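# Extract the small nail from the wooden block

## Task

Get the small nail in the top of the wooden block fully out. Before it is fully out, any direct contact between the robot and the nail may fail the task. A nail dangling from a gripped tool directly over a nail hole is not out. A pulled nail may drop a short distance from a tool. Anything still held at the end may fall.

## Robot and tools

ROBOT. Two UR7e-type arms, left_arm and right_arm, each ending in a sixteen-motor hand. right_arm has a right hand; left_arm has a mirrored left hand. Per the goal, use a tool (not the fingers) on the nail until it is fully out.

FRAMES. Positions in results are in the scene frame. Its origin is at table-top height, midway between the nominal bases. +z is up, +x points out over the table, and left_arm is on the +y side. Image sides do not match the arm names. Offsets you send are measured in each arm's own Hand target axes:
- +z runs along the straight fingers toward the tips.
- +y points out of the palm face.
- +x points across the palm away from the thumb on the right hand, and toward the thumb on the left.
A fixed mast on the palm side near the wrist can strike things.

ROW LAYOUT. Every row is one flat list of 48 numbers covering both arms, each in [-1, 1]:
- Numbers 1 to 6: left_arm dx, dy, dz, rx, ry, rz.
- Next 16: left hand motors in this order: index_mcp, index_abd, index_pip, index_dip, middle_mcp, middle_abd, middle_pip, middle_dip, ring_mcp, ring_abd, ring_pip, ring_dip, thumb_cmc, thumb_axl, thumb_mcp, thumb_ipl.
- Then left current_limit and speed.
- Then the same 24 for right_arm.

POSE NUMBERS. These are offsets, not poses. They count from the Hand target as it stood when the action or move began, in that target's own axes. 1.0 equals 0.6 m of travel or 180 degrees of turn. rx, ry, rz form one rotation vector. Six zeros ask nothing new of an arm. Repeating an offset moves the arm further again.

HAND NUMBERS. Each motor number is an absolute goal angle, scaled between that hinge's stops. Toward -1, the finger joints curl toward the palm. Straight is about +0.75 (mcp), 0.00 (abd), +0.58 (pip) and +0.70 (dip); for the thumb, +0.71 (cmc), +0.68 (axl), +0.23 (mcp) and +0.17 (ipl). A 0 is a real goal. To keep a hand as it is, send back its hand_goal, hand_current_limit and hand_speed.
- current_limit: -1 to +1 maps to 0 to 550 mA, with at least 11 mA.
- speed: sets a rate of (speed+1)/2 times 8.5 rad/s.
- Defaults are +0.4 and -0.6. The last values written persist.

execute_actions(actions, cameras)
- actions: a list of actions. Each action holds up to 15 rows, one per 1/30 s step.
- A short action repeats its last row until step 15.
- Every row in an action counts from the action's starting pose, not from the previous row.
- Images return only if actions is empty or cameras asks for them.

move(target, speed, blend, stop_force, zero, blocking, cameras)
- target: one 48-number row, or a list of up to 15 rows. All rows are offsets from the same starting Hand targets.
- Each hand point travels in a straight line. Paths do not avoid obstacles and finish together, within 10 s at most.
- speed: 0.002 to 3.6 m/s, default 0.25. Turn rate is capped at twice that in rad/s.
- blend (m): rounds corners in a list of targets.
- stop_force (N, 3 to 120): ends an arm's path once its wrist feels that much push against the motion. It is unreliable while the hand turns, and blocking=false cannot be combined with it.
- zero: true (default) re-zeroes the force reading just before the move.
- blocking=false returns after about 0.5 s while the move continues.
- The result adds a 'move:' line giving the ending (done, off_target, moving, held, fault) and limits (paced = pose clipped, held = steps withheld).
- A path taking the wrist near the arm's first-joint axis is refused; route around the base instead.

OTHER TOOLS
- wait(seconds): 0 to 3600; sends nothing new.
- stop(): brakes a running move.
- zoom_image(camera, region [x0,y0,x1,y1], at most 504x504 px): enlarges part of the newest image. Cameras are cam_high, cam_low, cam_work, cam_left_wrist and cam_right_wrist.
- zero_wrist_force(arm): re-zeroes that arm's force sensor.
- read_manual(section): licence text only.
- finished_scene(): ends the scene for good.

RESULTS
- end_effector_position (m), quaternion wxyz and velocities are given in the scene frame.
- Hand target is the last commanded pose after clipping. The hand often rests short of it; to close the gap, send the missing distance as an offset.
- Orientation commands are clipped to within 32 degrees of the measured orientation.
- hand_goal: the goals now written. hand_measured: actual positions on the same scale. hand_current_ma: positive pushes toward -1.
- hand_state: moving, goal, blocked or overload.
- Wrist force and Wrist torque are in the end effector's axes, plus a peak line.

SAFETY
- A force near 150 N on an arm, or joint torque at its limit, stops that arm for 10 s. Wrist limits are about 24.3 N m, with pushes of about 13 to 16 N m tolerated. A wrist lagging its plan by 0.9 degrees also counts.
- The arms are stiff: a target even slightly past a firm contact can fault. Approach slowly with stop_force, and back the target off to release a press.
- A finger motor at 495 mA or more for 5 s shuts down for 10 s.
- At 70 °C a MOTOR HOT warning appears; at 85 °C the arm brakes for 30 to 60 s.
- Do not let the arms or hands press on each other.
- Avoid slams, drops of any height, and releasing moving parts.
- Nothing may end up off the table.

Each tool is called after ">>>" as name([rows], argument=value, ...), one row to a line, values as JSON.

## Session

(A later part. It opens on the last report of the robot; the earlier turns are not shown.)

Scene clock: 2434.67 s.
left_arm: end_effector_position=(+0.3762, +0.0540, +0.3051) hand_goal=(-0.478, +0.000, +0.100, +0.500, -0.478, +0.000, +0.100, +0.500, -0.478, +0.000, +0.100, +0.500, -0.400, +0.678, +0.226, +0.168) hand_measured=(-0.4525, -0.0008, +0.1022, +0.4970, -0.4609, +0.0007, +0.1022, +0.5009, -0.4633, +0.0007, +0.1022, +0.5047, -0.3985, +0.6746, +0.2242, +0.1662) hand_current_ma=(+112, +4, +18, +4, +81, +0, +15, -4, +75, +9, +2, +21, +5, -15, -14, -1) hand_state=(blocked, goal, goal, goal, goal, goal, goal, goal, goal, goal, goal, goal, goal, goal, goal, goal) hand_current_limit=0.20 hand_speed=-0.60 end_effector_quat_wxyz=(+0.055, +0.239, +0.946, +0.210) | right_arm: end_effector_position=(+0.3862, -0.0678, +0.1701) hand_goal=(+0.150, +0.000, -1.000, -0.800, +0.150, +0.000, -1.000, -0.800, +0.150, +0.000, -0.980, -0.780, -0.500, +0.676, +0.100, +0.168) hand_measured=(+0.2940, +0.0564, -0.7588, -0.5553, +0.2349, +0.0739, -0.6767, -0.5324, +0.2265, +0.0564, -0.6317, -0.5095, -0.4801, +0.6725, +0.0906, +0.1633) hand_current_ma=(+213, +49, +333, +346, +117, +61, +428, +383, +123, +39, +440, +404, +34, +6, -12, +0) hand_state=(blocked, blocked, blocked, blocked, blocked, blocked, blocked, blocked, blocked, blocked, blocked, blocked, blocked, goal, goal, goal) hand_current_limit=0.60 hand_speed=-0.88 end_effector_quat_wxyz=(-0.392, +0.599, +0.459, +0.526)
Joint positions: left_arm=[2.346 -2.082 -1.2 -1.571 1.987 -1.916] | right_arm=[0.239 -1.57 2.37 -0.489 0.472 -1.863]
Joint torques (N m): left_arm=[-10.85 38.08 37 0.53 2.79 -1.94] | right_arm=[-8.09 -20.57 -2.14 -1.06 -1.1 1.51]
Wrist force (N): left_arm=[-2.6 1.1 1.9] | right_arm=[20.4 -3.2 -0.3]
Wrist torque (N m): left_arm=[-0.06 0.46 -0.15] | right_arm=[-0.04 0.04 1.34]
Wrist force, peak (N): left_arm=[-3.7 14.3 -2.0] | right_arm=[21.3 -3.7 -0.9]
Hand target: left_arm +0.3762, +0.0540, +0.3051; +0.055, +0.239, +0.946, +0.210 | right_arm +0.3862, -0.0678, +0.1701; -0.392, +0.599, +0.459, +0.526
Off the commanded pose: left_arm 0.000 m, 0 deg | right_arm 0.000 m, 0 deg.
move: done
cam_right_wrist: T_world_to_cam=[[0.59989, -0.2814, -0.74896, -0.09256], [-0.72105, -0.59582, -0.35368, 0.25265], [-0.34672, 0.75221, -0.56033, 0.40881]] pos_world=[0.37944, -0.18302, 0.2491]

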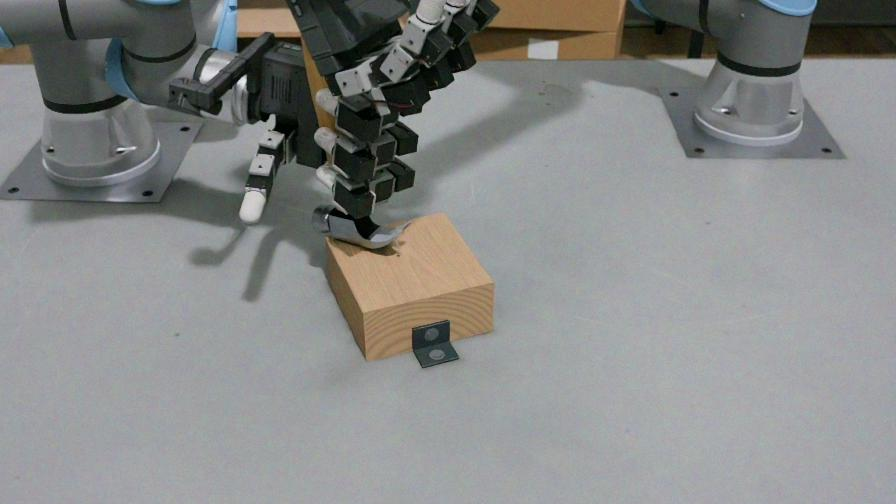

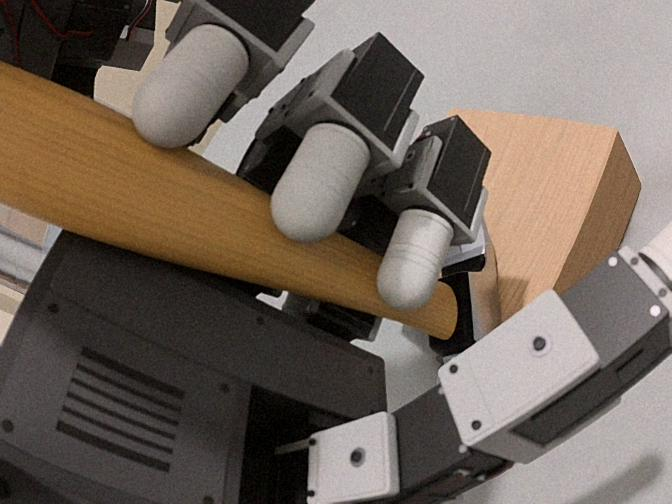

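>>> move(target=[0,0.2,-0.02,0,0,0,-0.479,0,0.1,0.5,-0.479,0,0.1,0.5,-0.479,0,0.1,0.5,-0.4,0.678,0.226,0.168,0.2,-0.6,0,0,0,0,0,0,0.15,0,-1,-0.8,0.15,0,-1,-0.8,0.15,0,-0.98,-0.78,-0.5,0.6766,0.1,0.168,0.6,-0.88], speed=0.06, cameras=["cam_work","cam_right_wrist","cam_high"])

>>> zoom_image(camera="cam_work", region=[250, 0, 520, 280])

>>> zoom_image(camera="cam_work", region=[370, 220, 420, 262])

Scene clock: 2455.23 s.
left_arm: end_effector_position=(+0.4252, +0.1450, +0.3668) hand_goal=(-0.478, +0.000, +0.100, +0.500, -0.478, +0.000, +0.100, +0.500, -0.478, +0.000, +0.100, +0.500, -0.400, +0.678, +0.226, +0.168) hand_measured=(-0.4537, -0.0023, +0.1022, +0.4983, -0.4609, +0.0007, +0.1035, +0.4996, -0.4633, +0.0021, +0.1022, +0.5047, -0.3985, +0.6746, +0.2242, +0.1662) hand_current_ma=(+112, +3, +23, +3, +85, +4, +14, +1, +75, +6, +5, +19, +8, -21, -11, -12) hand_state=(blocked, goal, goal, goal, goal, goal, goal, goal, goal, goal, goal, goal, goal, goal, goal, goal) hand_current_limit=0.20 hand_speed=-0.60 end_effector_quat_wxyz=(+0.055, +0.239, +0.946, +0.210) | right_arm: end_effector_position=(+0.3862, -0.0678, +0.1701) hand_goal=(+0.150, +0.000, -1.000, -0.800, +0.150, +0.000, -1.000, -0.800, +0.150, +0.000, -0.980, -0.780, -0.500, +0.676, +0.100, +0.168) hand_measured=(+0.2952, +0.0564, -0.7588, -0.5553, +0.2349, +0.0739, -0.6767, -0.5324, +0.2265, +0.0564, -0.6317, -0.5108, -0.4801, +0.6725, +0.0906, +0.1633) hand_current_ma=(+211, +46, +340, +339, +132, +47, +432, +395, +115, +41, +434, +394, +6, +4, -3, -11) hand_state=(blocked, blocked, blocked, blocked, blocked, blocked, blocked, blocked, blocked, blocked, blocked, blocked, blocked, goal, goal, goal) hand_current_limit=0.60 hand_speed=-0.88 end_effector_quat_wxyz=(-0.392, +0.599, +0.459, +0.526)
Joint positions: left_arm=[2.495 -1.955 -1.246 -1.585 2.003 -1.753] | right_arm=[0.239 -1.57 2.37 -0.489 0.472 -1.863]
Joint torques (N m): left_arm=[10.75 49.68 12.67 0.8 3.25 2.08] | right_arm=[-8.8 -20.28 -3.49 -0.19 2 0.1]
Wrist force (N): left_arm=[-2.7 -2.4 3.4] | right_arm=[19.7 -3.9 3.3]
Wrist torque (N m): left_arm=[-0.54 0.51 -0.22] | right_arm=[-0.28 -0.13 1.39]
Wrist force, peak (N): left_arm=[-3.0 -2.9 3.4] | right_arm=[20.7 -3.5 -0.6]
Hand target: left_arm +0.4253, +0.1452, +0.3669; +0.055, +0.239, +0.946, +0.210 | right_arm +0.3862, -0.0678, +0.1701; -0.392, +0.599, +0.459, +0.526
Off the commanded pose: left_arm 0.000 m, 0 deg | right_arm 0.000 m, 0 deg.
move: done
cam_right_wrist: T_world_to_cam=[[0.59989, -0.2814, -0.74896, -0.09256], [-0.72105, -0.59582, -0.35368, 0.25265], [-0.34672, 0.75221, -0.56033, 0.40881]] pos_world=[0.37944, -0.18302, 0.2491]
Images, in order (width x height): cam_high 896x504, cam_work 896x504, cam_right_wrist 672x504.

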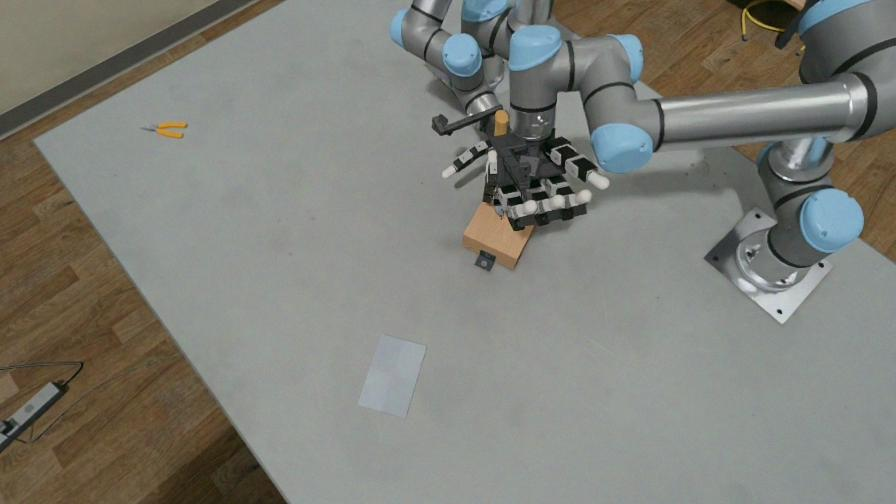

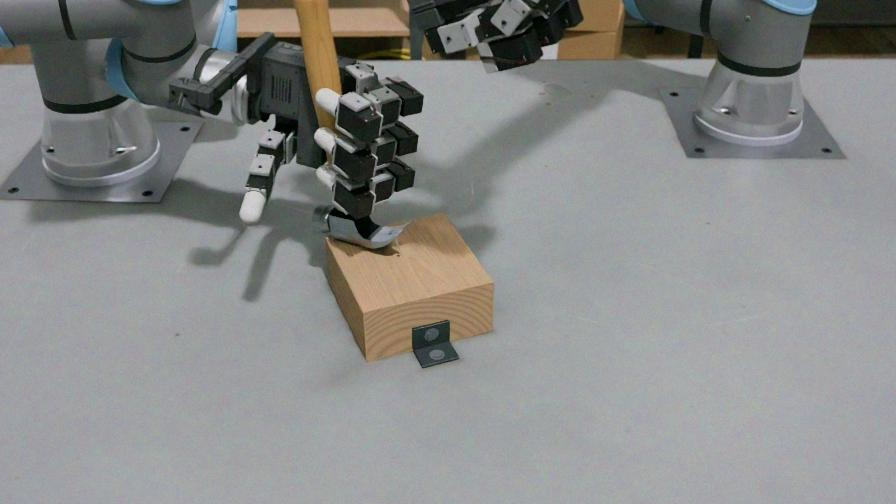

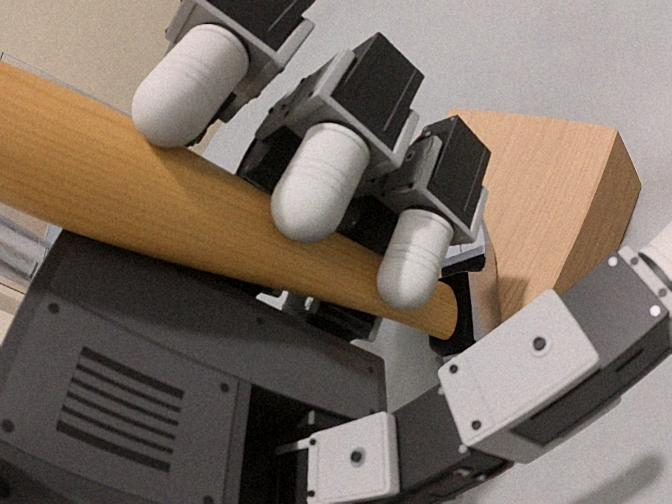

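Scaled by 1.800 from the camera's image (finer frame: 1280x720).

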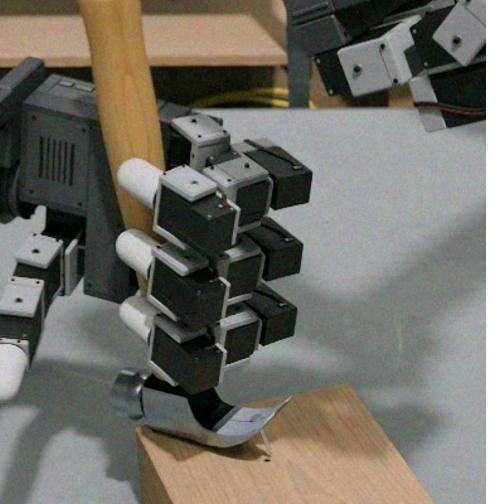

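Scaled by 10.080 from the camera's image (finer frame: 1280x720).

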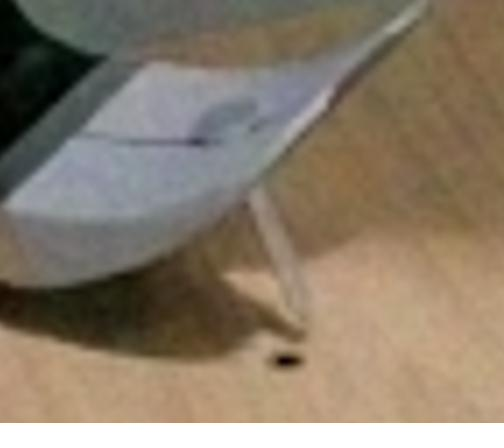

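>>> move(target=[0,0,0,0,0,0,-0.479,0,0.1,0.5,-0.479,0,0.1,0.5,-0.479,0,0.1,0.5,-0.4,0.678,0.226,0.168,0.2,-0.6,0.0825,0.0011,-0.0116,0,0,0,0.15,0,-1,-0.8,0.15,0,-1,-0.8,0.15,0,-0.98,-0.78,-0.5,0.6766,0.1,0.168,0.6,-0.88], speed=0.04, cameras=["cam_work","cam_right_wrist"])

>>> zoom_image(camera="cam_work", region=[290, 150, 440, 280])

Scene clock: 2471.73 s.
left_arm: end_effector_position=(+0.4253, +0.1452, +0.3669) hand_goal=(-0.478, +0.000, +0.100, +0.500, -0.478, +0.000, +0.100, +0.500, -0.478, +0.000, +0.100, +0.500, -0.400, +0.678, +0.226, +0.168) hand_measured=(-0.4537, -0.0023, +0.1022, +0.4970, -0.4597, -0.0008, +0.1022, +0.4996, -0.4633, +0.0021, +0.1035, +0.5047, -0.3985, +0.6746, +0.2242, +0.1662) hand_current_ma=(+106, +6, +16, +0, +84, +10, +9, -4, +69, +11, +4, +22, +11, -24, -13, -10) hand_state=(blocked, goal, goal, goal, goal, goal, goal, goal, goal, goal, goal, goal, goal, goal, goal, goal) hand_current_limit=0.20 hand_speed=-0.60 end_effector_quat_wxyz=(+0.055, +0.239, +0.946, +0.210) | right_arm: end_effector_position=(+0.3862, -0.0678, +0.2200) hand_goal=(+0.150, +0.000, -1.000, -0.800, +0.150, +0.000, -1.000, -0.800, +0.150, +0.000, -0.980, -0.780, -0.500, +0.676, +0.100, +0.168) hand_measured=(+0.2349, +0.0095, -0.7562, -0.5553, +0.2349, +0.0358, -0.6805, -0.5439, +0.2530, +0.0197, -0.6330, -0.5515, -0.4801, +0.6725, +0.0916, +0.1633) hand_current_ma=(+120, +12, +341, +341, +123, +34, +443, +378, +161, +13, +440, +322, +17, -11, -6, -24) hand_state=(blocked, goal, blocked, blocked, blocked, blocked, blocked, blocked, blocked, blocked, blocked, blocked, blocked, goal, goal, goal) hand_current_limit=0.60 hand_speed=-0.88 end_effector_quat_wxyz=(-0.392, +0.599, +0.459, +0.526)
Joint positions: left_arm=[2.495 -1.955 -1.246 -1.585 2.003 -1.752] | right_arm=[0.24 -1.676 2.3 -0.313 0.472 -1.863]
Joint torques (N m): left_arm=[9.32 49.74 12.7 1.1 3.32 2.09] | right_arm=[-6.63 -27.76 -28.03 1.57 -2.98 -1.55]
Wrist force (N): left_arm=[-2.9 -2.6 3.2] | right_arm=[-3.9 -0.9 -0.8]
Wrist torque (N m): left_arm=[-0.54 0.52 -0.23] | right_arm=[0.16 0.13 -0.03]
Wrist force, peak (N): left_arm=[-2.9 -2.7 3.6] | right_arm=[20.3 -3.7 3.3]
Hand target: left_arm +0.4253, +0.1452, +0.3669; +0.055, +0.239, +0.946, +0.210 | right_arm +0.3862, -0.0678, +0.2201; -0.392, +0.599, +0.459, +0.526
Off the commanded pose: left_arm 0.000 m, 0 deg | right_arm 0.000 m, 0 deg.
move: done
cam_right_wrist: T_world_to_cam=[[0.59995, -0.28135, -0.74894, -0.05521], [-0.72101, -0.59584, -0.35373, 0.27029], [-0.34672, 0.75221, -0.56033, 0.43677]] pos_world=[0.37944, -0.18302, 0.299]

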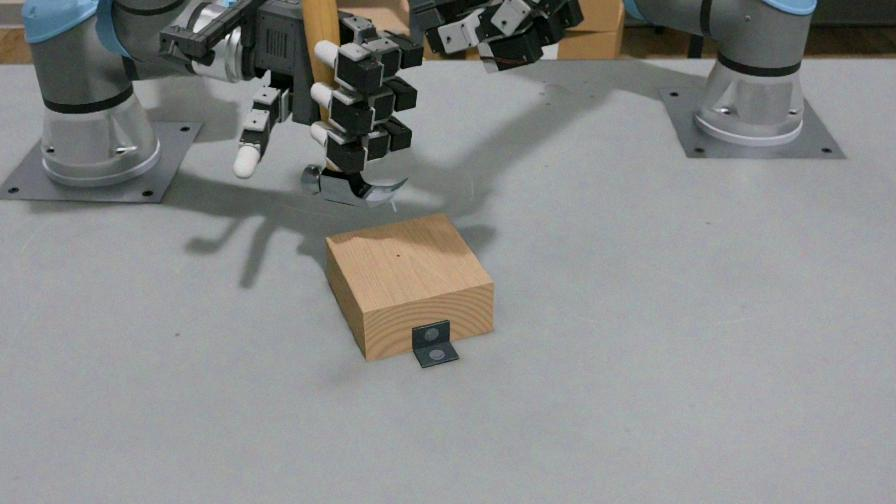

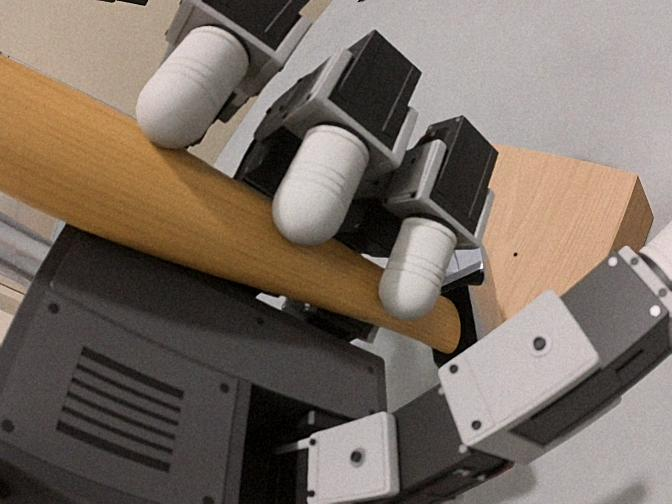

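Scaled by 3.360 from the camera's image (finer frame: 1280x720).

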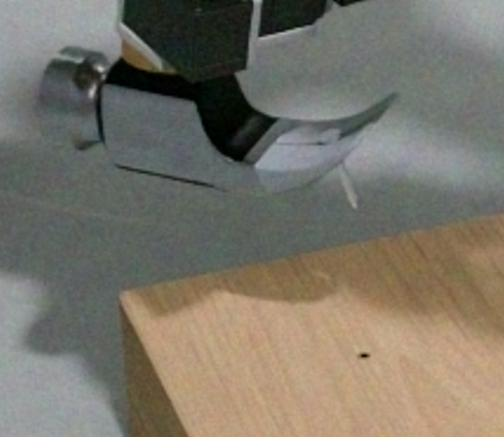

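>>> move(target=[0,0,0,0,0,0,-0.479,0,0.1,0.5,-0.479,0,0.1,0.5,-0.479,0,0.1,0.5,-0.4,0.678,0.226,0.168,0.2,-0.6,-0.0392,0.2695,-0.2535,0,0,0,0.15,0,-0.98,-0.8,0.15,0,-0.98,-0.8,0.15,0,-0.95,-0.78,-0.5,0.6766,0.1,0.168,0.5,-0.88], speed=0.08, cameras=["cam_work","cam_high","cam_right_wrist"])

>>> zoom_image(camera="cam_work", region=[20, 120, 260, 320])

>>> zoom_image(camera="cam_high", region=[380, 60, 520, 220])

Scene clock: 2505.57 s.
left_arm: end_effector_position=(+0.4253, +0.1452, +0.3669) hand_goal=(-0.478, +0.000, +0.100, +0.500, -0.478, +0.000, +0.100, +0.500, -0.478, +0.000, +0.100, +0.500, -0.400, +0.678, +0.226, +0.168) hand_measured=(-0.4525, -0.0008, +0.1022, +0.4970, -0.4597, -0.0008, +0.1035, +0.5009, -0.4646, +0.0021, +0.1022, +0.5047, -0.3972, +0.6756, +0.2232, +0.1672) hand_current_ma=(+113, +4, +19, +4, +84, +5, +11, +1, +74, +11, +3, +20, +12, -22, -10, -8) hand_state=(blocked, goal, goal, goal, goal, goal, goal, goal, goal, goal, goal, goal, goal, goal, goal, goal) hand_current_limit=0.20 hand_speed=-0.60 end_effector_quat_wxyz=(+0.055, +0.239, +0.946, +0.210) | right_arm: end_effector_position=(+0.5004, -0.2596, +0.2201) hand_goal=(+0.150, +0.000, -0.980, -0.800, +0.150, +0.000, -0.980, -0.800, +0.150, +0.000, -0.950, -0.780, -0.500, +0.676, +0.100, +0.168) hand_measured=(+0.2325, +0.0095, -0.7549, -0.5553, +0.2349, +0.0358, -0.6805, -0.5439, +0.2530, +0.0212, -0.6330, -0.5515, -0.4801, +0.6725, +0.0906, +0.1624) hand_current_ma=(+120, -1, +310, +335, +133, +24, +411, +365, +160, +3, +417, +342, +21, +0, +8, -11) hand_state=(blocked, goal, blocked, blocked, blocked, blocked, blocked, blocked, blocked, blocked, blocked, blocked, blocked, goal, goal, goal) hand_current_limit=0.50 hand_speed=-0.88 end_effector_quat_wxyz=(-0.392, +0.599, +0.459, +0.526)
Joint positions: left_arm=[2.495 -1.955 -1.246 -1.585 2.003 -1.752] | right_arm=[-0.407 -1.083 2.228 1.363 0.238 -4.106]
Joint torques (N m): left_arm=[9.2 50.08 12.73 1.94 2.74 1.94] | right_arm=[-6.13 -22.91 -1.55 4.19 0.6 -1.83]
Wrist force (N): left_arm=[-2.7 -2.5 3.4] | right_arm=[-3.3 -0.5 -0.1]
Wrist torque (N m): left_arm=[-0.54 0.50 -0.21] | right_arm=[0.19 0.06 -0.01]
Wrist force, peak (N): left_arm=[-2.9 -2.6 3.7] | right_arm=[-4.0 -1.0 -1.0]
Hand target: left_arm +0.4253, +0.1452, +0.3669; +0.055, +0.239, +0.946, +0.210 | right_arm +0.5003, -0.2597, +0.2201; -0.392, +0.599, +0.459, +0.526
Off the commanded pose: left_arm 0.000 m, 0 deg | right_arm 0.000 m, 0 deg.
move: done
cam_right_wrist: T_world_to_cam=[[0.59973, -0.28183, -0.74893, -0.17758], [-0.72127, -0.59571, -0.35341, 0.23837], [-0.34654, 0.75213, -0.56054, 0.62074]] pos_world=[0.49354, -0.37492, 0.2992]
Images, in order (width x height): cam_high 896x504, cam_work 896x504, cam_right_wrist 672x504.

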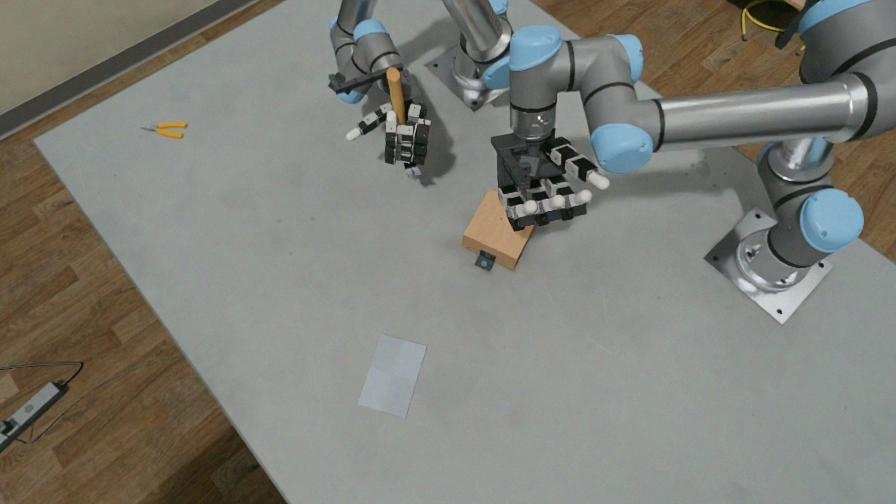

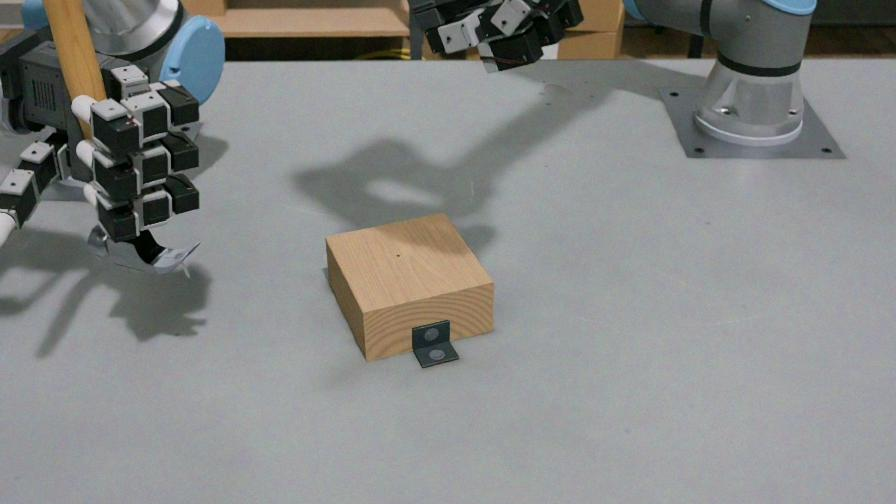

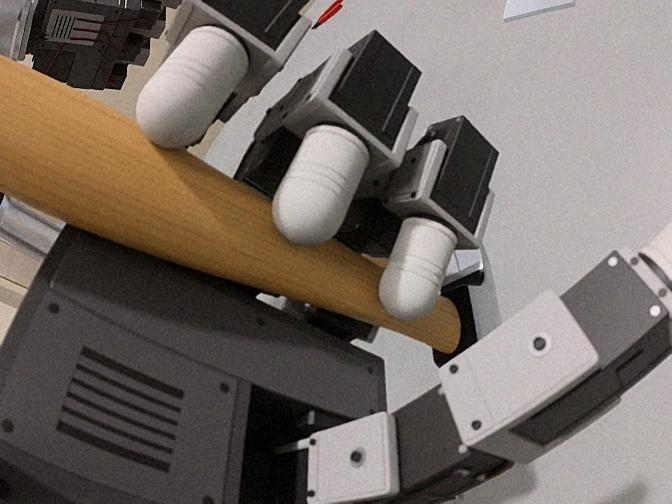

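Scaled by 2.100 from the camera's image (finer frame: 1280x720).

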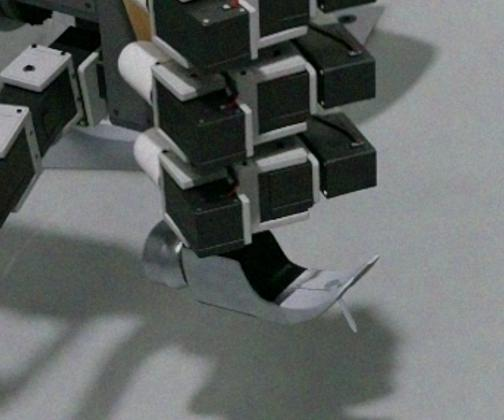

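Scaled by 3.150 from the camera's image (finer frame: 1280x720).

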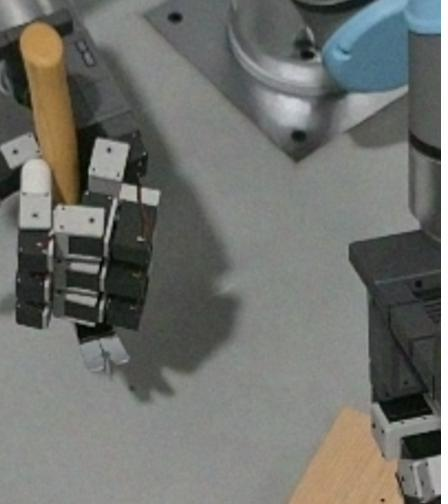

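>>> move(target=[0,0,0,0,0,0,-0.479,0,0.1,0.5,-0.479,0,0.1,0.5,-0.479,0,0.1,0.5,-0.4,0.678,0.226,0.168,0.2,-0.6,-0.1568,-0.0021,0.022,0,0,0,0.15,0,-0.98,-0.8,0.15,0,-0.98,-0.8,0.15,0,-0.95,-0.78,-0.5,0.6766,0.1,0.168,0.5,-0.88], speed=0.06, cameras=["cam_work"])

>>> move(target=[0,0,0,0,0,0,-0.479,0,0.1,0.5,-0.479,0,0.1,0.5,-0.479,0,0.1,0.5,-0.4,0.678,0.226,0.168,0.2,-0.6,-0.038,-0.0005,0.0053,0,0,0,0.15,0,-0.98,-0.8,0.15,0,-0.98,-0.8,0.15,0,-0.95,-0.78,-0.5,0.6766,0.1,0.168,0.5,-0.88], speed=0.01, stop_force=3, cameras=["cam_work","cam_high"])

>>> zoom_image(camera="cam_work", region=[40, 260, 220, 420])

Scene clock: 2524.13 s.
left_arm: end_effector_position=(+0.4253, +0.1452, +0.3669) hand_goal=(-0.478, +0.000, +0.100, +0.500, -0.478, +0.000, +0.100, +0.500, -0.478, +0.000, +0.100, +0.500, -0.400, +0.678, +0.226, +0.168) hand_measured=(-0.4525, -0.0023, +0.1022, +0.4970, -0.4597, -0.0008, +0.1022, +0.4996, -0.4633, +0.0021, +0.1022, +0.5034, -0.3972, +0.6746, +0.2232, +0.1662) hand_current_ma=(+106, -1, +24, +1, +84, +4, +15, +2, +71, +6, -3, +18, +10, -23, -11, -9) hand_state=(blocked, goal, goal, goal, goal, goal, goal, goal, goal, goal, goal, goal, goal, goal, goal, goal) hand_current_limit=0.20 hand_speed=-0.60 end_effector_quat_wxyz=(+0.055, +0.239, +0.946, +0.210) | right_arm: end_effector_position=(+0.5003, -0.2597, +0.1252) hand_goal=(+0.150, +0.000, -0.980, -0.800, +0.150, +0.000, -0.980, -0.800, +0.150, +0.000, -0.950, -0.780, -0.500, +0.676, +0.100, +0.168) hand_measured=(+0.2337, +0.0095, -0.7536, -0.5566, +0.2349, +0.0358, -0.6805, -0.5439, +0.2530, +0.0197, -0.6317, -0.5515, -0.4801, +0.6714, +0.0906, +0.1633) hand_current_ma=(+130, +3, +315, +352, +133, +29, +410, +356, +165, +11, +406, +337, +15, -17, -2, +6) hand_state=(blocked, goal, blocked, blocked, blocked, blocked, blocked, blocked, blocked, blocked, blocked, blocked, blocked, goal, goal, goal) hand_current_limit=0.50 hand_speed=-0.88 end_effector_quat_wxyz=(-0.392, +0.599, +0.459, +0.526)
Joint positions: left_arm=[2.495 -1.955 -1.246 -1.585 2.003 -1.752] | right_arm=[-0.407 -0.815 2.208 1.118 0.239 -4.109]
Joint torques (N m): left_arm=[9.29 50.12 13.08 2.56 2.43 2.01] | right_arm=[7.08 -25.47 -8.98 -0.18 -3.69 1.08]
Wrist force (N): left_arm=[-2.9 -2.7 3.6] | right_arm=[-3.7 -0.7 -0.1]
Wrist torque (N m): left_arm=[-0.58 0.54 -0.23] | right_arm=[0.13 0.08 -0.20]
Wrist force, peak (N): left_arm=[-2.9 -2.7 3.7] | right_arm=[-4.1 -0.6 0.0]
Hand target: left_arm +0.4253, +0.1452, +0.3669; +0.055, +0.239, +0.946, +0.210 | right_arm +0.5003, -0.2597, +0.1251; -0.392, +0.599, +0.459, +0.526
Off the commanded pose: left_arm 0.000 m, 0 deg | right_arm 0.000 m, 0 deg.
move: done

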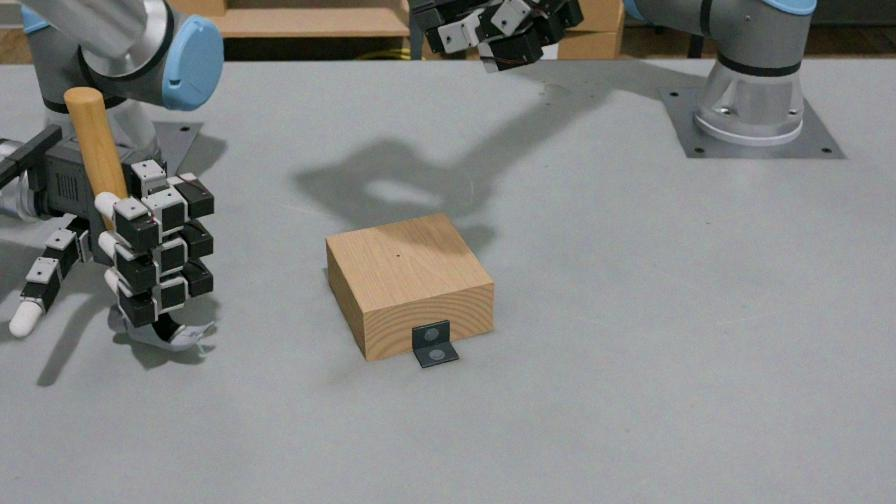

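Scene clock: 2527.07 s.
left_arm: end_effector_position=(+0.4253, +0.1452, +0.3669) hand_goal=(-0.478, +0.000, +0.100, +0.500, -0.478, +0.000, +0.100, +0.500, -0.478, +0.000, +0.100, +0.500, -0.400, +0.678, +0.226, +0.168) hand_measured=(-0.4525, -0.0008, +0.1022, +0.4970, -0.4621, +0.0007, +0.1035, +0.4996, -0.4633, +0.0021, +0.1022, +0.5047, -0.3972, +0.6746, +0.2232, +0.1662) hand_current_ma=(+112, +2, +18, +1, +87, +2, +16, +0, +69, +5, +0, +16, +10, -19, -15, -6) hand_state=(blocked, goal, goal, goal, goal, goal, goal, goal, goal, goal, goal, goal, goal, goal, goal, goal) hand_current_limit=0.20 hand_speed=-0.60 end_effector_quat_wxyz=(+0.055, +0.239, +0.946, +0.210) | right_arm: end_effector_position=(+0.5003, -0.2597, +0.1070) hand_goal=(+0.150, +0.000, -0.980, -0.800, +0.150, +0.000, -0.980, -0.800, +0.150, +0.000, -0.950, -0.780, -0.500, +0.676, +0.100, +0.168) hand_measured=(+0.2325, +0.0109, -0.7549, -0.5566, +0.2349, +0.0373, -0.6805, -0.5439, +0.2530, +0.0241, -0.6330, -0.5528, -0.4801, +0.6725, +0.0906, +0.1633) hand_current_ma=(+116, -14, +315, +338, +122, +23, +415, +376, +150, +6, +398, +348, +24, +6, -2, +9) hand_state=(blocked, goal, blocked, blocked, blocked, blocked, blocked, blocked, blocked, blocked, blocked, blocked, blocked, goal, goal, goal) hand_current_limit=0.50 hand_speed=-0.88 end_effector_quat_wxyz=(-0.392, +0.599, +0.459, +0.526)
Joint positions: left_arm=[2.495 -1.955 -1.246 -1.585 2.003 -1.752] | right_arm=[-0.407 -0.762 2.196 1.077 0.239 -4.109]
Joint torques (N m): left_arm=[10.05 49.72 12.96 2.9 2.11 2.01] | right_arm=[-5.37 -47.61 5.08 4.15 0.15 0.06]
Wrist force (N): left_arm=[-2.7 -2.6 3.6] | right_arm=[-3.5 -0.7 -0.1]
Wrist torque (N m): left_arm=[-0.57 0.52 -0.22] | right_arm=[0.16 0.10 -0.18]
Wrist force, peak (N): left_arm=[-3.0 -2.8 3.6] | right_arm=[10.7 -1.6 -0.5]
Hand target: left_arm +0.4253, +0.1452, +0.3669; +0.055, +0.239, +0.946, +0.210 | right_arm +0.5003, -0.2597, +0.1070; -0.392, +0.599, +0.459, +0.526 (not the last commanded pose)
Off the commanded pose: left_arm 0.000 m, 0 deg | right_arm 0.005 m, 0 deg.
move: contact (right_arm)
Images, in order (width x height): cam_high 896x504, cam_work 896x504.

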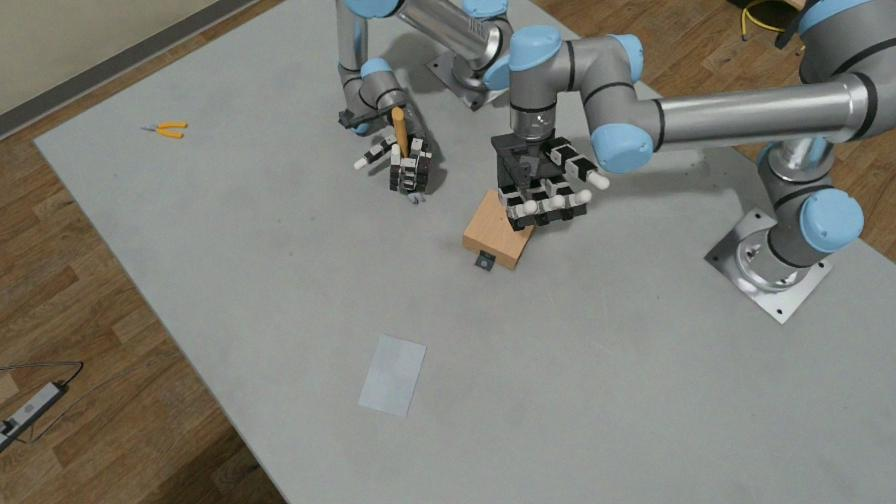

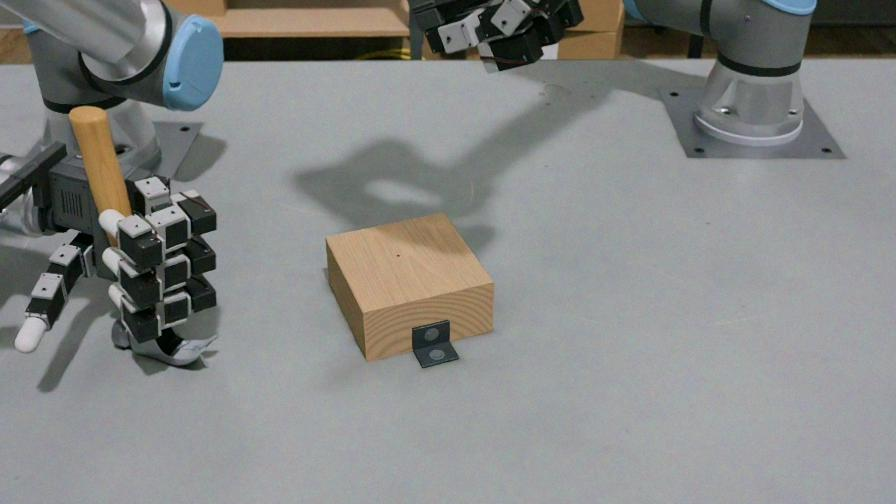

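Scaled by 2.800 from the camera's image (finer frame: 1280x720).

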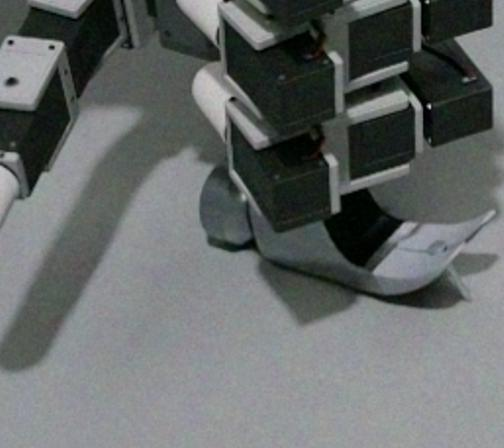

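>>> move(target=[0,0,0,0,0,0,-0.479,0,0.1,0.5,-0.479,0,0.1,0.5,-0.479,0,0.1,0.5,-0.4,0.678,0.226,0.168,0.2,-0.6,-0.005,-0.011,-0.0485,0,0,0,0.15,0,-0.98,-0.8,0.15,0,-0.98,-0.8,0.15,0,-0.95,-0.78,-0.5,0.6766,0.1,0.168,0.5,-0.88], speed=0.03, cameras=["cam_work"])

>>> zoom_image(camera="cam_work", region=[40, 260, 240, 400])

Scene clock: 2540.00 s.
left_arm: end_effector_position=(+0.4253, +0.1452, +0.3669) hand_goal=(-0.478, +0.000, +0.100, +0.500, -0.478, +0.000, +0.100, +0.500, -0.478, +0.000, +0.100, +0.500, -0.400, +0.678, +0.226, +0.168) hand_measured=(-0.4525, -0.0008, +0.1022, +0.4983, -0.4597, -0.0008, +0.1035, +0.4996, -0.4633, +0.0021, +0.1022, +0.5034, -0.3985, +0.6746, +0.2232, +0.1662) hand_current_ma=(+109, +6, +16, +4, +87, +3, +13, +1, +71, +11, +1, +19, +7, -22, -15, -8) hand_state=(blocked, goal, goal, goal, goal, goal, goal, goal, goal, goal, goal, goal, goal, goal, goal, goal) hand_current_limit=0.20 hand_speed=-0.60 end_effector_quat_wxyz=(+0.055, +0.239, +0.946, +0.210) | right_arm: end_effector_position=(+0.4860, -0.2860, +0.1080) hand_goal=(+0.150, +0.000, -0.980, -0.800, +0.150, +0.000, -0.980, -0.800, +0.150, +0.000, -0.950, -0.780, -0.500, +0.676, +0.100, +0.168) hand_measured=(+0.2313, +0.0109, -0.7549, -0.5566, +0.2349, +0.0373, -0.6805, -0.5439, +0.2530, +0.0241, -0.6317, -0.5528, -0.4788, +0.6725, +0.0906, +0.1633) hand_current_ma=(+114, +15, +341, +334, +131, +45, +414, +352, +149, +9, +397, +343, +14, -7, -4, -11) hand_state=(blocked, goal, blocked, blocked, blocked, blocked, blocked, blocked, blocked, blocked, blocked, blocked, blocked, goal, goal, goal) hand_current_limit=0.50 hand_speed=-0.88 end_effector_quat_wxyz=(-0.392, +0.599, +0.459, +0.526)
Joint positions: left_arm=[2.495 -1.955 -1.246 -1.585 2.003 -1.752] | right_arm=[-0.509 -0.746 2.264 1.172 0.326 -4.296]
Joint torques (N m): left_arm=[8.96 49.91 13 3.47 1.83 1.94] | right_arm=[-7 -27.32 8.24 3.99 1.08 -1.81]
Wrist force (N): left_arm=[-2.6 -2.7 3.7] | right_arm=[-3.4 -1.3 -0.7]
Wrist torque (N m): left_arm=[-0.59 0.50 -0.20] | right_arm=[0.13 0.10 -0.05]
Wrist force, peak (N): left_arm=[-2.9 -2.8 3.6] | right_arm=[-4.0 -0.9 -0.2]
Hand target: left_arm +0.4253, +0.1452, +0.3669; +0.055, +0.239, +0.946, +0.210 | right_arm +0.4860, -0.2861, +0.1080; -0.392, +0.599, +0.459, +0.526
Off the commanded pose: left_arm 0.000 m, 0 deg | right_arm 0.000 m, 0 deg.
move: done

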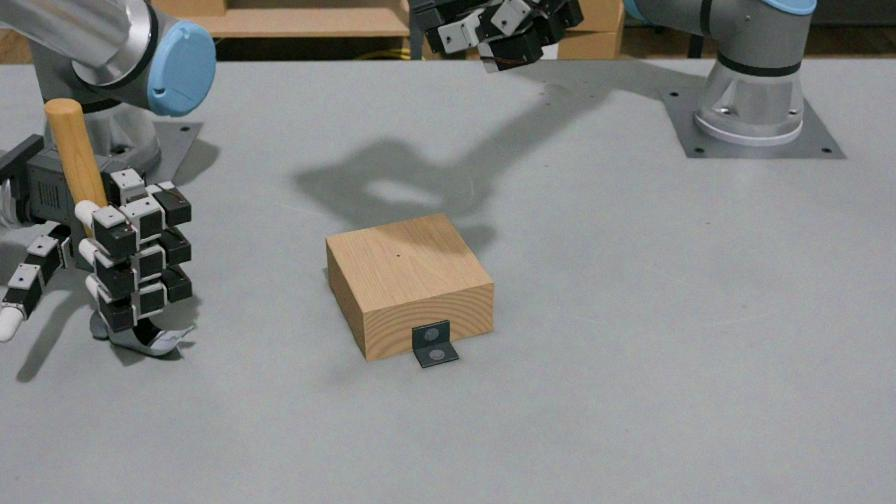

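Scaled by 2.520 from the camera's image (finer frame: 1280x720).

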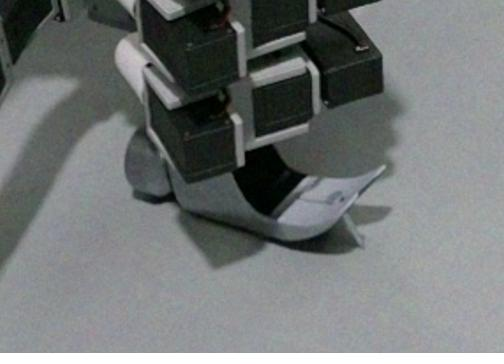

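>>> move(target=[0,0,0,0,0,0,-0.479,0,0.1,0.5,-0.479,0,0.1,0.5,-0.479,0,0.1,0.5,-0.4,0.678,0.226,0.168,0.2,-0.6,-0.0165,-0.0002,0.0023,0,0,0,0.15,0,-0.98,-0.8,0.15,0,-0.98,-0.8,0.15,0,-0.95,-0.78,-0.5,0.6766,0.1,0.168,0.5,-0.88], speed=0.005, stop_force=5, cameras=[])

>>> move(target=[0,0,0,0,0,0,-0.479,0,0.1,0.5,-0.479,0,0.1,0.5,-0.479,0,0.1,0.5,-0.4,0.678,0.226,0.168,0.2,-0.6,0,0,0,0,0,0,0.30,0,-0.70,-0.48,0.30,0,-0.63,-0.47,0.30,0,-0.58,-0.47,-0.5,0.6766,0.1,0.168,0.4,-0.95], speed=0.02, cameras=["cam_work","cam_right_wrist","cam_low","cam_high"])

>>> zoom_image(camera="cam_work", region=[0, 60, 240, 400])

>>> zoom_image(camera="cam_low", region=[430, 140, 530, 260])

Scene clock: 2556.80 s.
left_arm: end_effector_position=(+0.4253, +0.1452, +0.3669) hand_goal=(-0.478, +0.000, +0.100, +0.500, -0.478, +0.000, +0.100, +0.500, -0.478, +0.000, +0.100, +0.500, -0.400, +0.678, +0.226, +0.168) hand_measured=(-0.4525, -0.0008, +0.1022, +0.4970, -0.4609, -0.0008, +0.1022, +0.4996, -0.4646, +0.0021, +0.1022, +0.5034, -0.3972, +0.6756, +0.2232, +0.1662) hand_current_ma=(+115, +5, +16, +0, +79, +6, +19, -3, +70, +12, +0, +18, +20, -24, -12, -8) hand_state=(blocked, goal, goal, goal, goal, goal, goal, goal, goal, goal, goal, goal, goal, goal, goal, goal) hand_current_limit=0.20 hand_speed=-0.60 end_effector_quat_wxyz=(+0.055, +0.239, +0.946, +0.210) | right_arm: end_effector_position=(+0.4860, -0.2861, +0.1068) hand_goal=(+0.150, +0.000, -0.980, -0.800, +0.150, +0.000, -0.980, -0.800, +0.150, +0.000, -0.950, -0.780, -0.500, +0.676, +0.100, +0.168) hand_measured=(+0.2313, +0.0124, -0.7549, -0.5566, +0.2349, +0.0388, -0.6805, -0.5439, +0.2530, +0.0227, -0.6317, -0.5528, -0.4788, +0.6725, +0.0906, +0.1633) hand_current_ma=(+124, +10, +318, +346, +141, +33, +416, +372, +163, +10, +409, +331, +30, +2, -11, -3) hand_state=(blocked, goal, blocked, blocked, blocked, blocked, blocked, blocked, blocked, blocked, blocked, blocked, blocked, goal, goal, goal) hand_current_limit=0.50 hand_speed=-0.88 end_effector_quat_wxyz=(-0.392, +0.599, +0.459, +0.526)
Joint positions: left_arm=[2.495 -1.955 -1.246 -1.585 2.003 -1.752] | right_arm=[-0.509 -0.742 2.263 1.17 0.326 -4.296]
Joint torques (N m): left_arm=[9.06 49.96 13.6 3.71 1.45 1.98] | right_arm=[-7.17 -45.67 5.89 3.88 1.05 0.07]
Wrist force (N): left_arm=[-2.7 -2.6 3.4] | right_arm=[0.1 -2.1 -0.7]
Wrist torque (N m): left_arm=[-0.56 0.51 -0.22] | right_arm=[0.09 0.02 0.22]
Wrist force, peak (N): left_arm=[-3.1 -2.6 3.7] | right_arm=[9.7 -2.1 -2.1]
Hand target: left_arm +0.4253, +0.1452, +0.3669; +0.055, +0.239, +0.946, +0.210 | right_arm +0.4860, -0.2861, +0.1068; -0.392, +0.599, +0.459, +0.526 (not the last commanded pose)
Off the commanded pose: left_arm 0.000 m, 0 deg | right_arm 0.009 m, 0 deg.
move: contact (right_arm)

Scene clock: 2557.90 s.
left_arm: end_effector_position=(+0.4253, +0.1452, +0.3669) hand_goal=(-0.478, +0.000, +0.100, +0.500, -0.478, +0.000, +0.100, +0.500, -0.478, +0.000, +0.100, +0.500, -0.400, +0.678, +0.226, +0.168) hand_measured=(-0.4537, -0.0023, +0.1022, +0.4983, -0.4609, -0.0008, +0.1022, +0.4996, -0.4646, +0.0007, +0.1022, +0.5034, -0.3985, +0.6746, +0.2242, +0.1662) hand_current_ma=(+109, +5, +16, -1, +83, +7, +10, -3, +71, +6, +0, +16, +14, -24, -10, -6) hand_state=(blocked, goal, goal, goal, goal, goal, goal, goal, goal, goal, goal, goal, goal, goal, goal, goal) hand_current_limit=0.20 hand_speed=-0.60 end_effector_quat_wxyz=(+0.055, +0.239, +0.946, +0.210) | right_arm: end_effector_position=(+0.4860, -0.2861, +0.1068) hand_goal=(+0.300, +0.000, -0.700, -0.480, +0.300, +0.000, -0.630, -0.470, +0.300, +0.000, -0.580, -0.470, -0.500, +0.676, +0.100, +0.168) hand_measured=(+0.2964, +0.0139, -0.7536, -0.5617, +0.2892, +0.0373, -0.6920, -0.5528, +0.3145, +0.0241, -0.6446, -0.5681, -0.4801, +0.6725, +0.0906, +0.1633) hand_current_ma=(-6, -12, +40, +64, -8, +24, +91, +78, +43, +30, +88, +19, +15, -3, -1, -4) hand_state=(goal, goal, moving, moving, goal, blocked, moving, moving, goal, blocked, moving, moving, blocked, goal, goal, goal) hand_current_limit=0.40 hand_speed=-0.95 end_effector_quat_wxyz=(-0.392, +0.599, +0.459, +0.526)
Joint positions: left_arm=[2.495 -1.955 -1.246 -1.585 2.003 -1.752] | right_arm=[-0.509 -0.742 2.263 1.17 0.326 -4.296]
Joint torques (N m): left_arm=[9.81 49.73 14.59 3.73 1.51 2.04] | right_arm=[-6.52 -44.31 5 3 0.83 0.23]
Wrist force (N): left_arm=[-2.9 -2.7 3.4] | right_arm=[3.5 -1.8 -1.7]
Wrist torque (N m): left_arm=[-0.56 0.53 -0.22] | right_arm=[0.18 -0.23 0.40]
Wrist force, peak (N): left_arm=[-2.9 -2.9 3.6] | right_arm=[3.7 -2.6 -1.6]
Hand target: left_arm +0.4253, +0.1452, +0.3669; +0.055, +0.239, +0.946, +0.210 | right_arm +0.4860, -0.2861, +0.1068; -0.392, +0.599, +0.459, +0.526
Off the commanded pose: left_arm 0.000 m, 0 deg | right_arm 0.000 m, 0 deg.
move: done
cam_right_wrist: T_world_to_cam=[[0.59987, -0.28134, -0.74901, -0.26122], [-0.72106, -0.59579, -0.3537, 0.17217], [-0.34674, 0.75225, -0.56026, 0.57216]] pos_world=[0.47924, -0.40132, 0.1858]
Images, in order (width x height): cam_high 896x504, cam_low 896x504, cam_work 896x504, cam_right_wrist 672x504.

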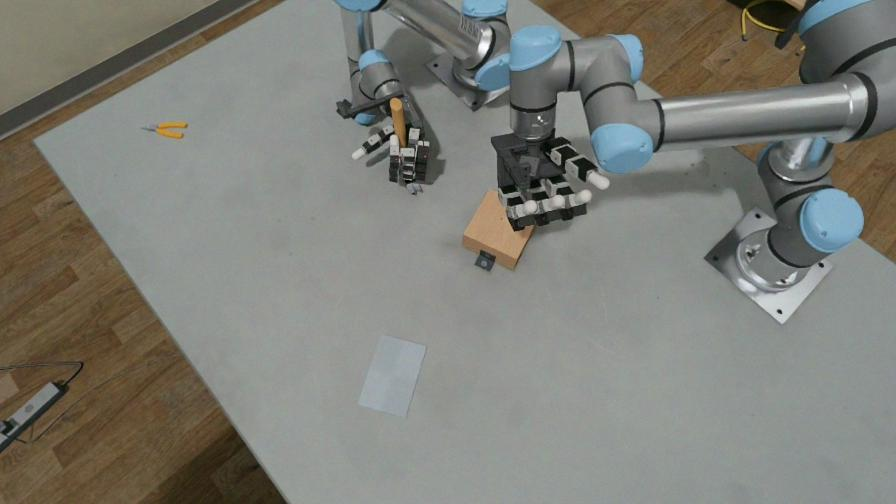

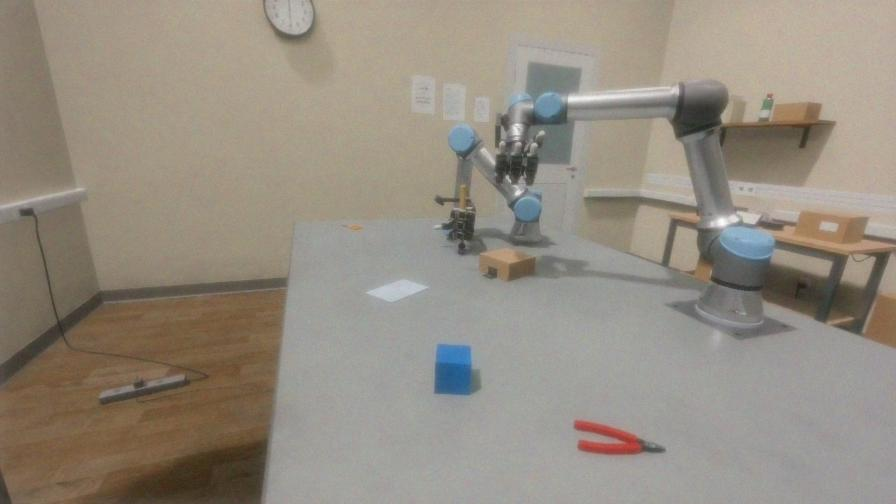

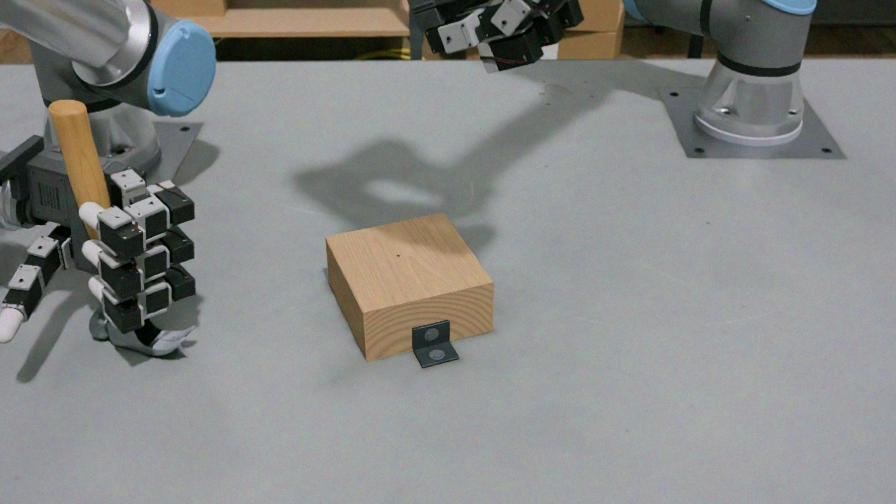

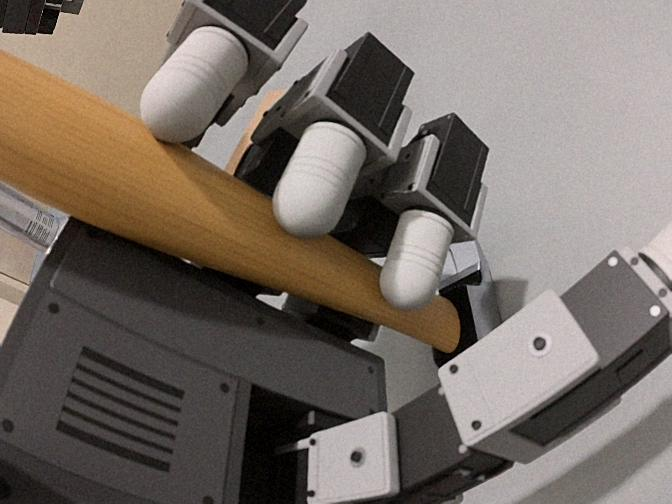

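Scaled by 1.482 from the camera's image (finer frame: 1280x720).

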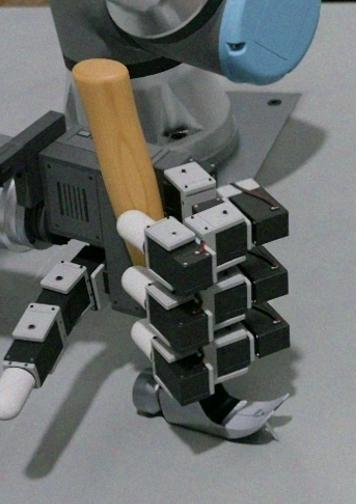

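Scaled by 4.200 from the camera's image (finer frame: 1280x720).

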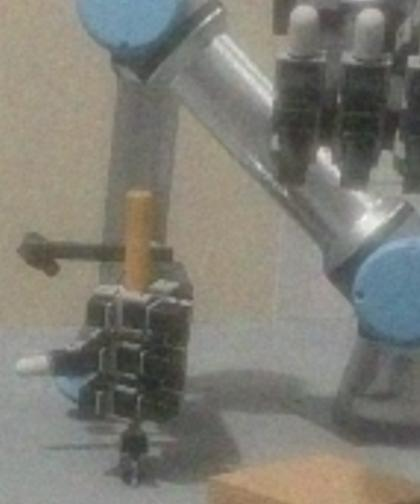

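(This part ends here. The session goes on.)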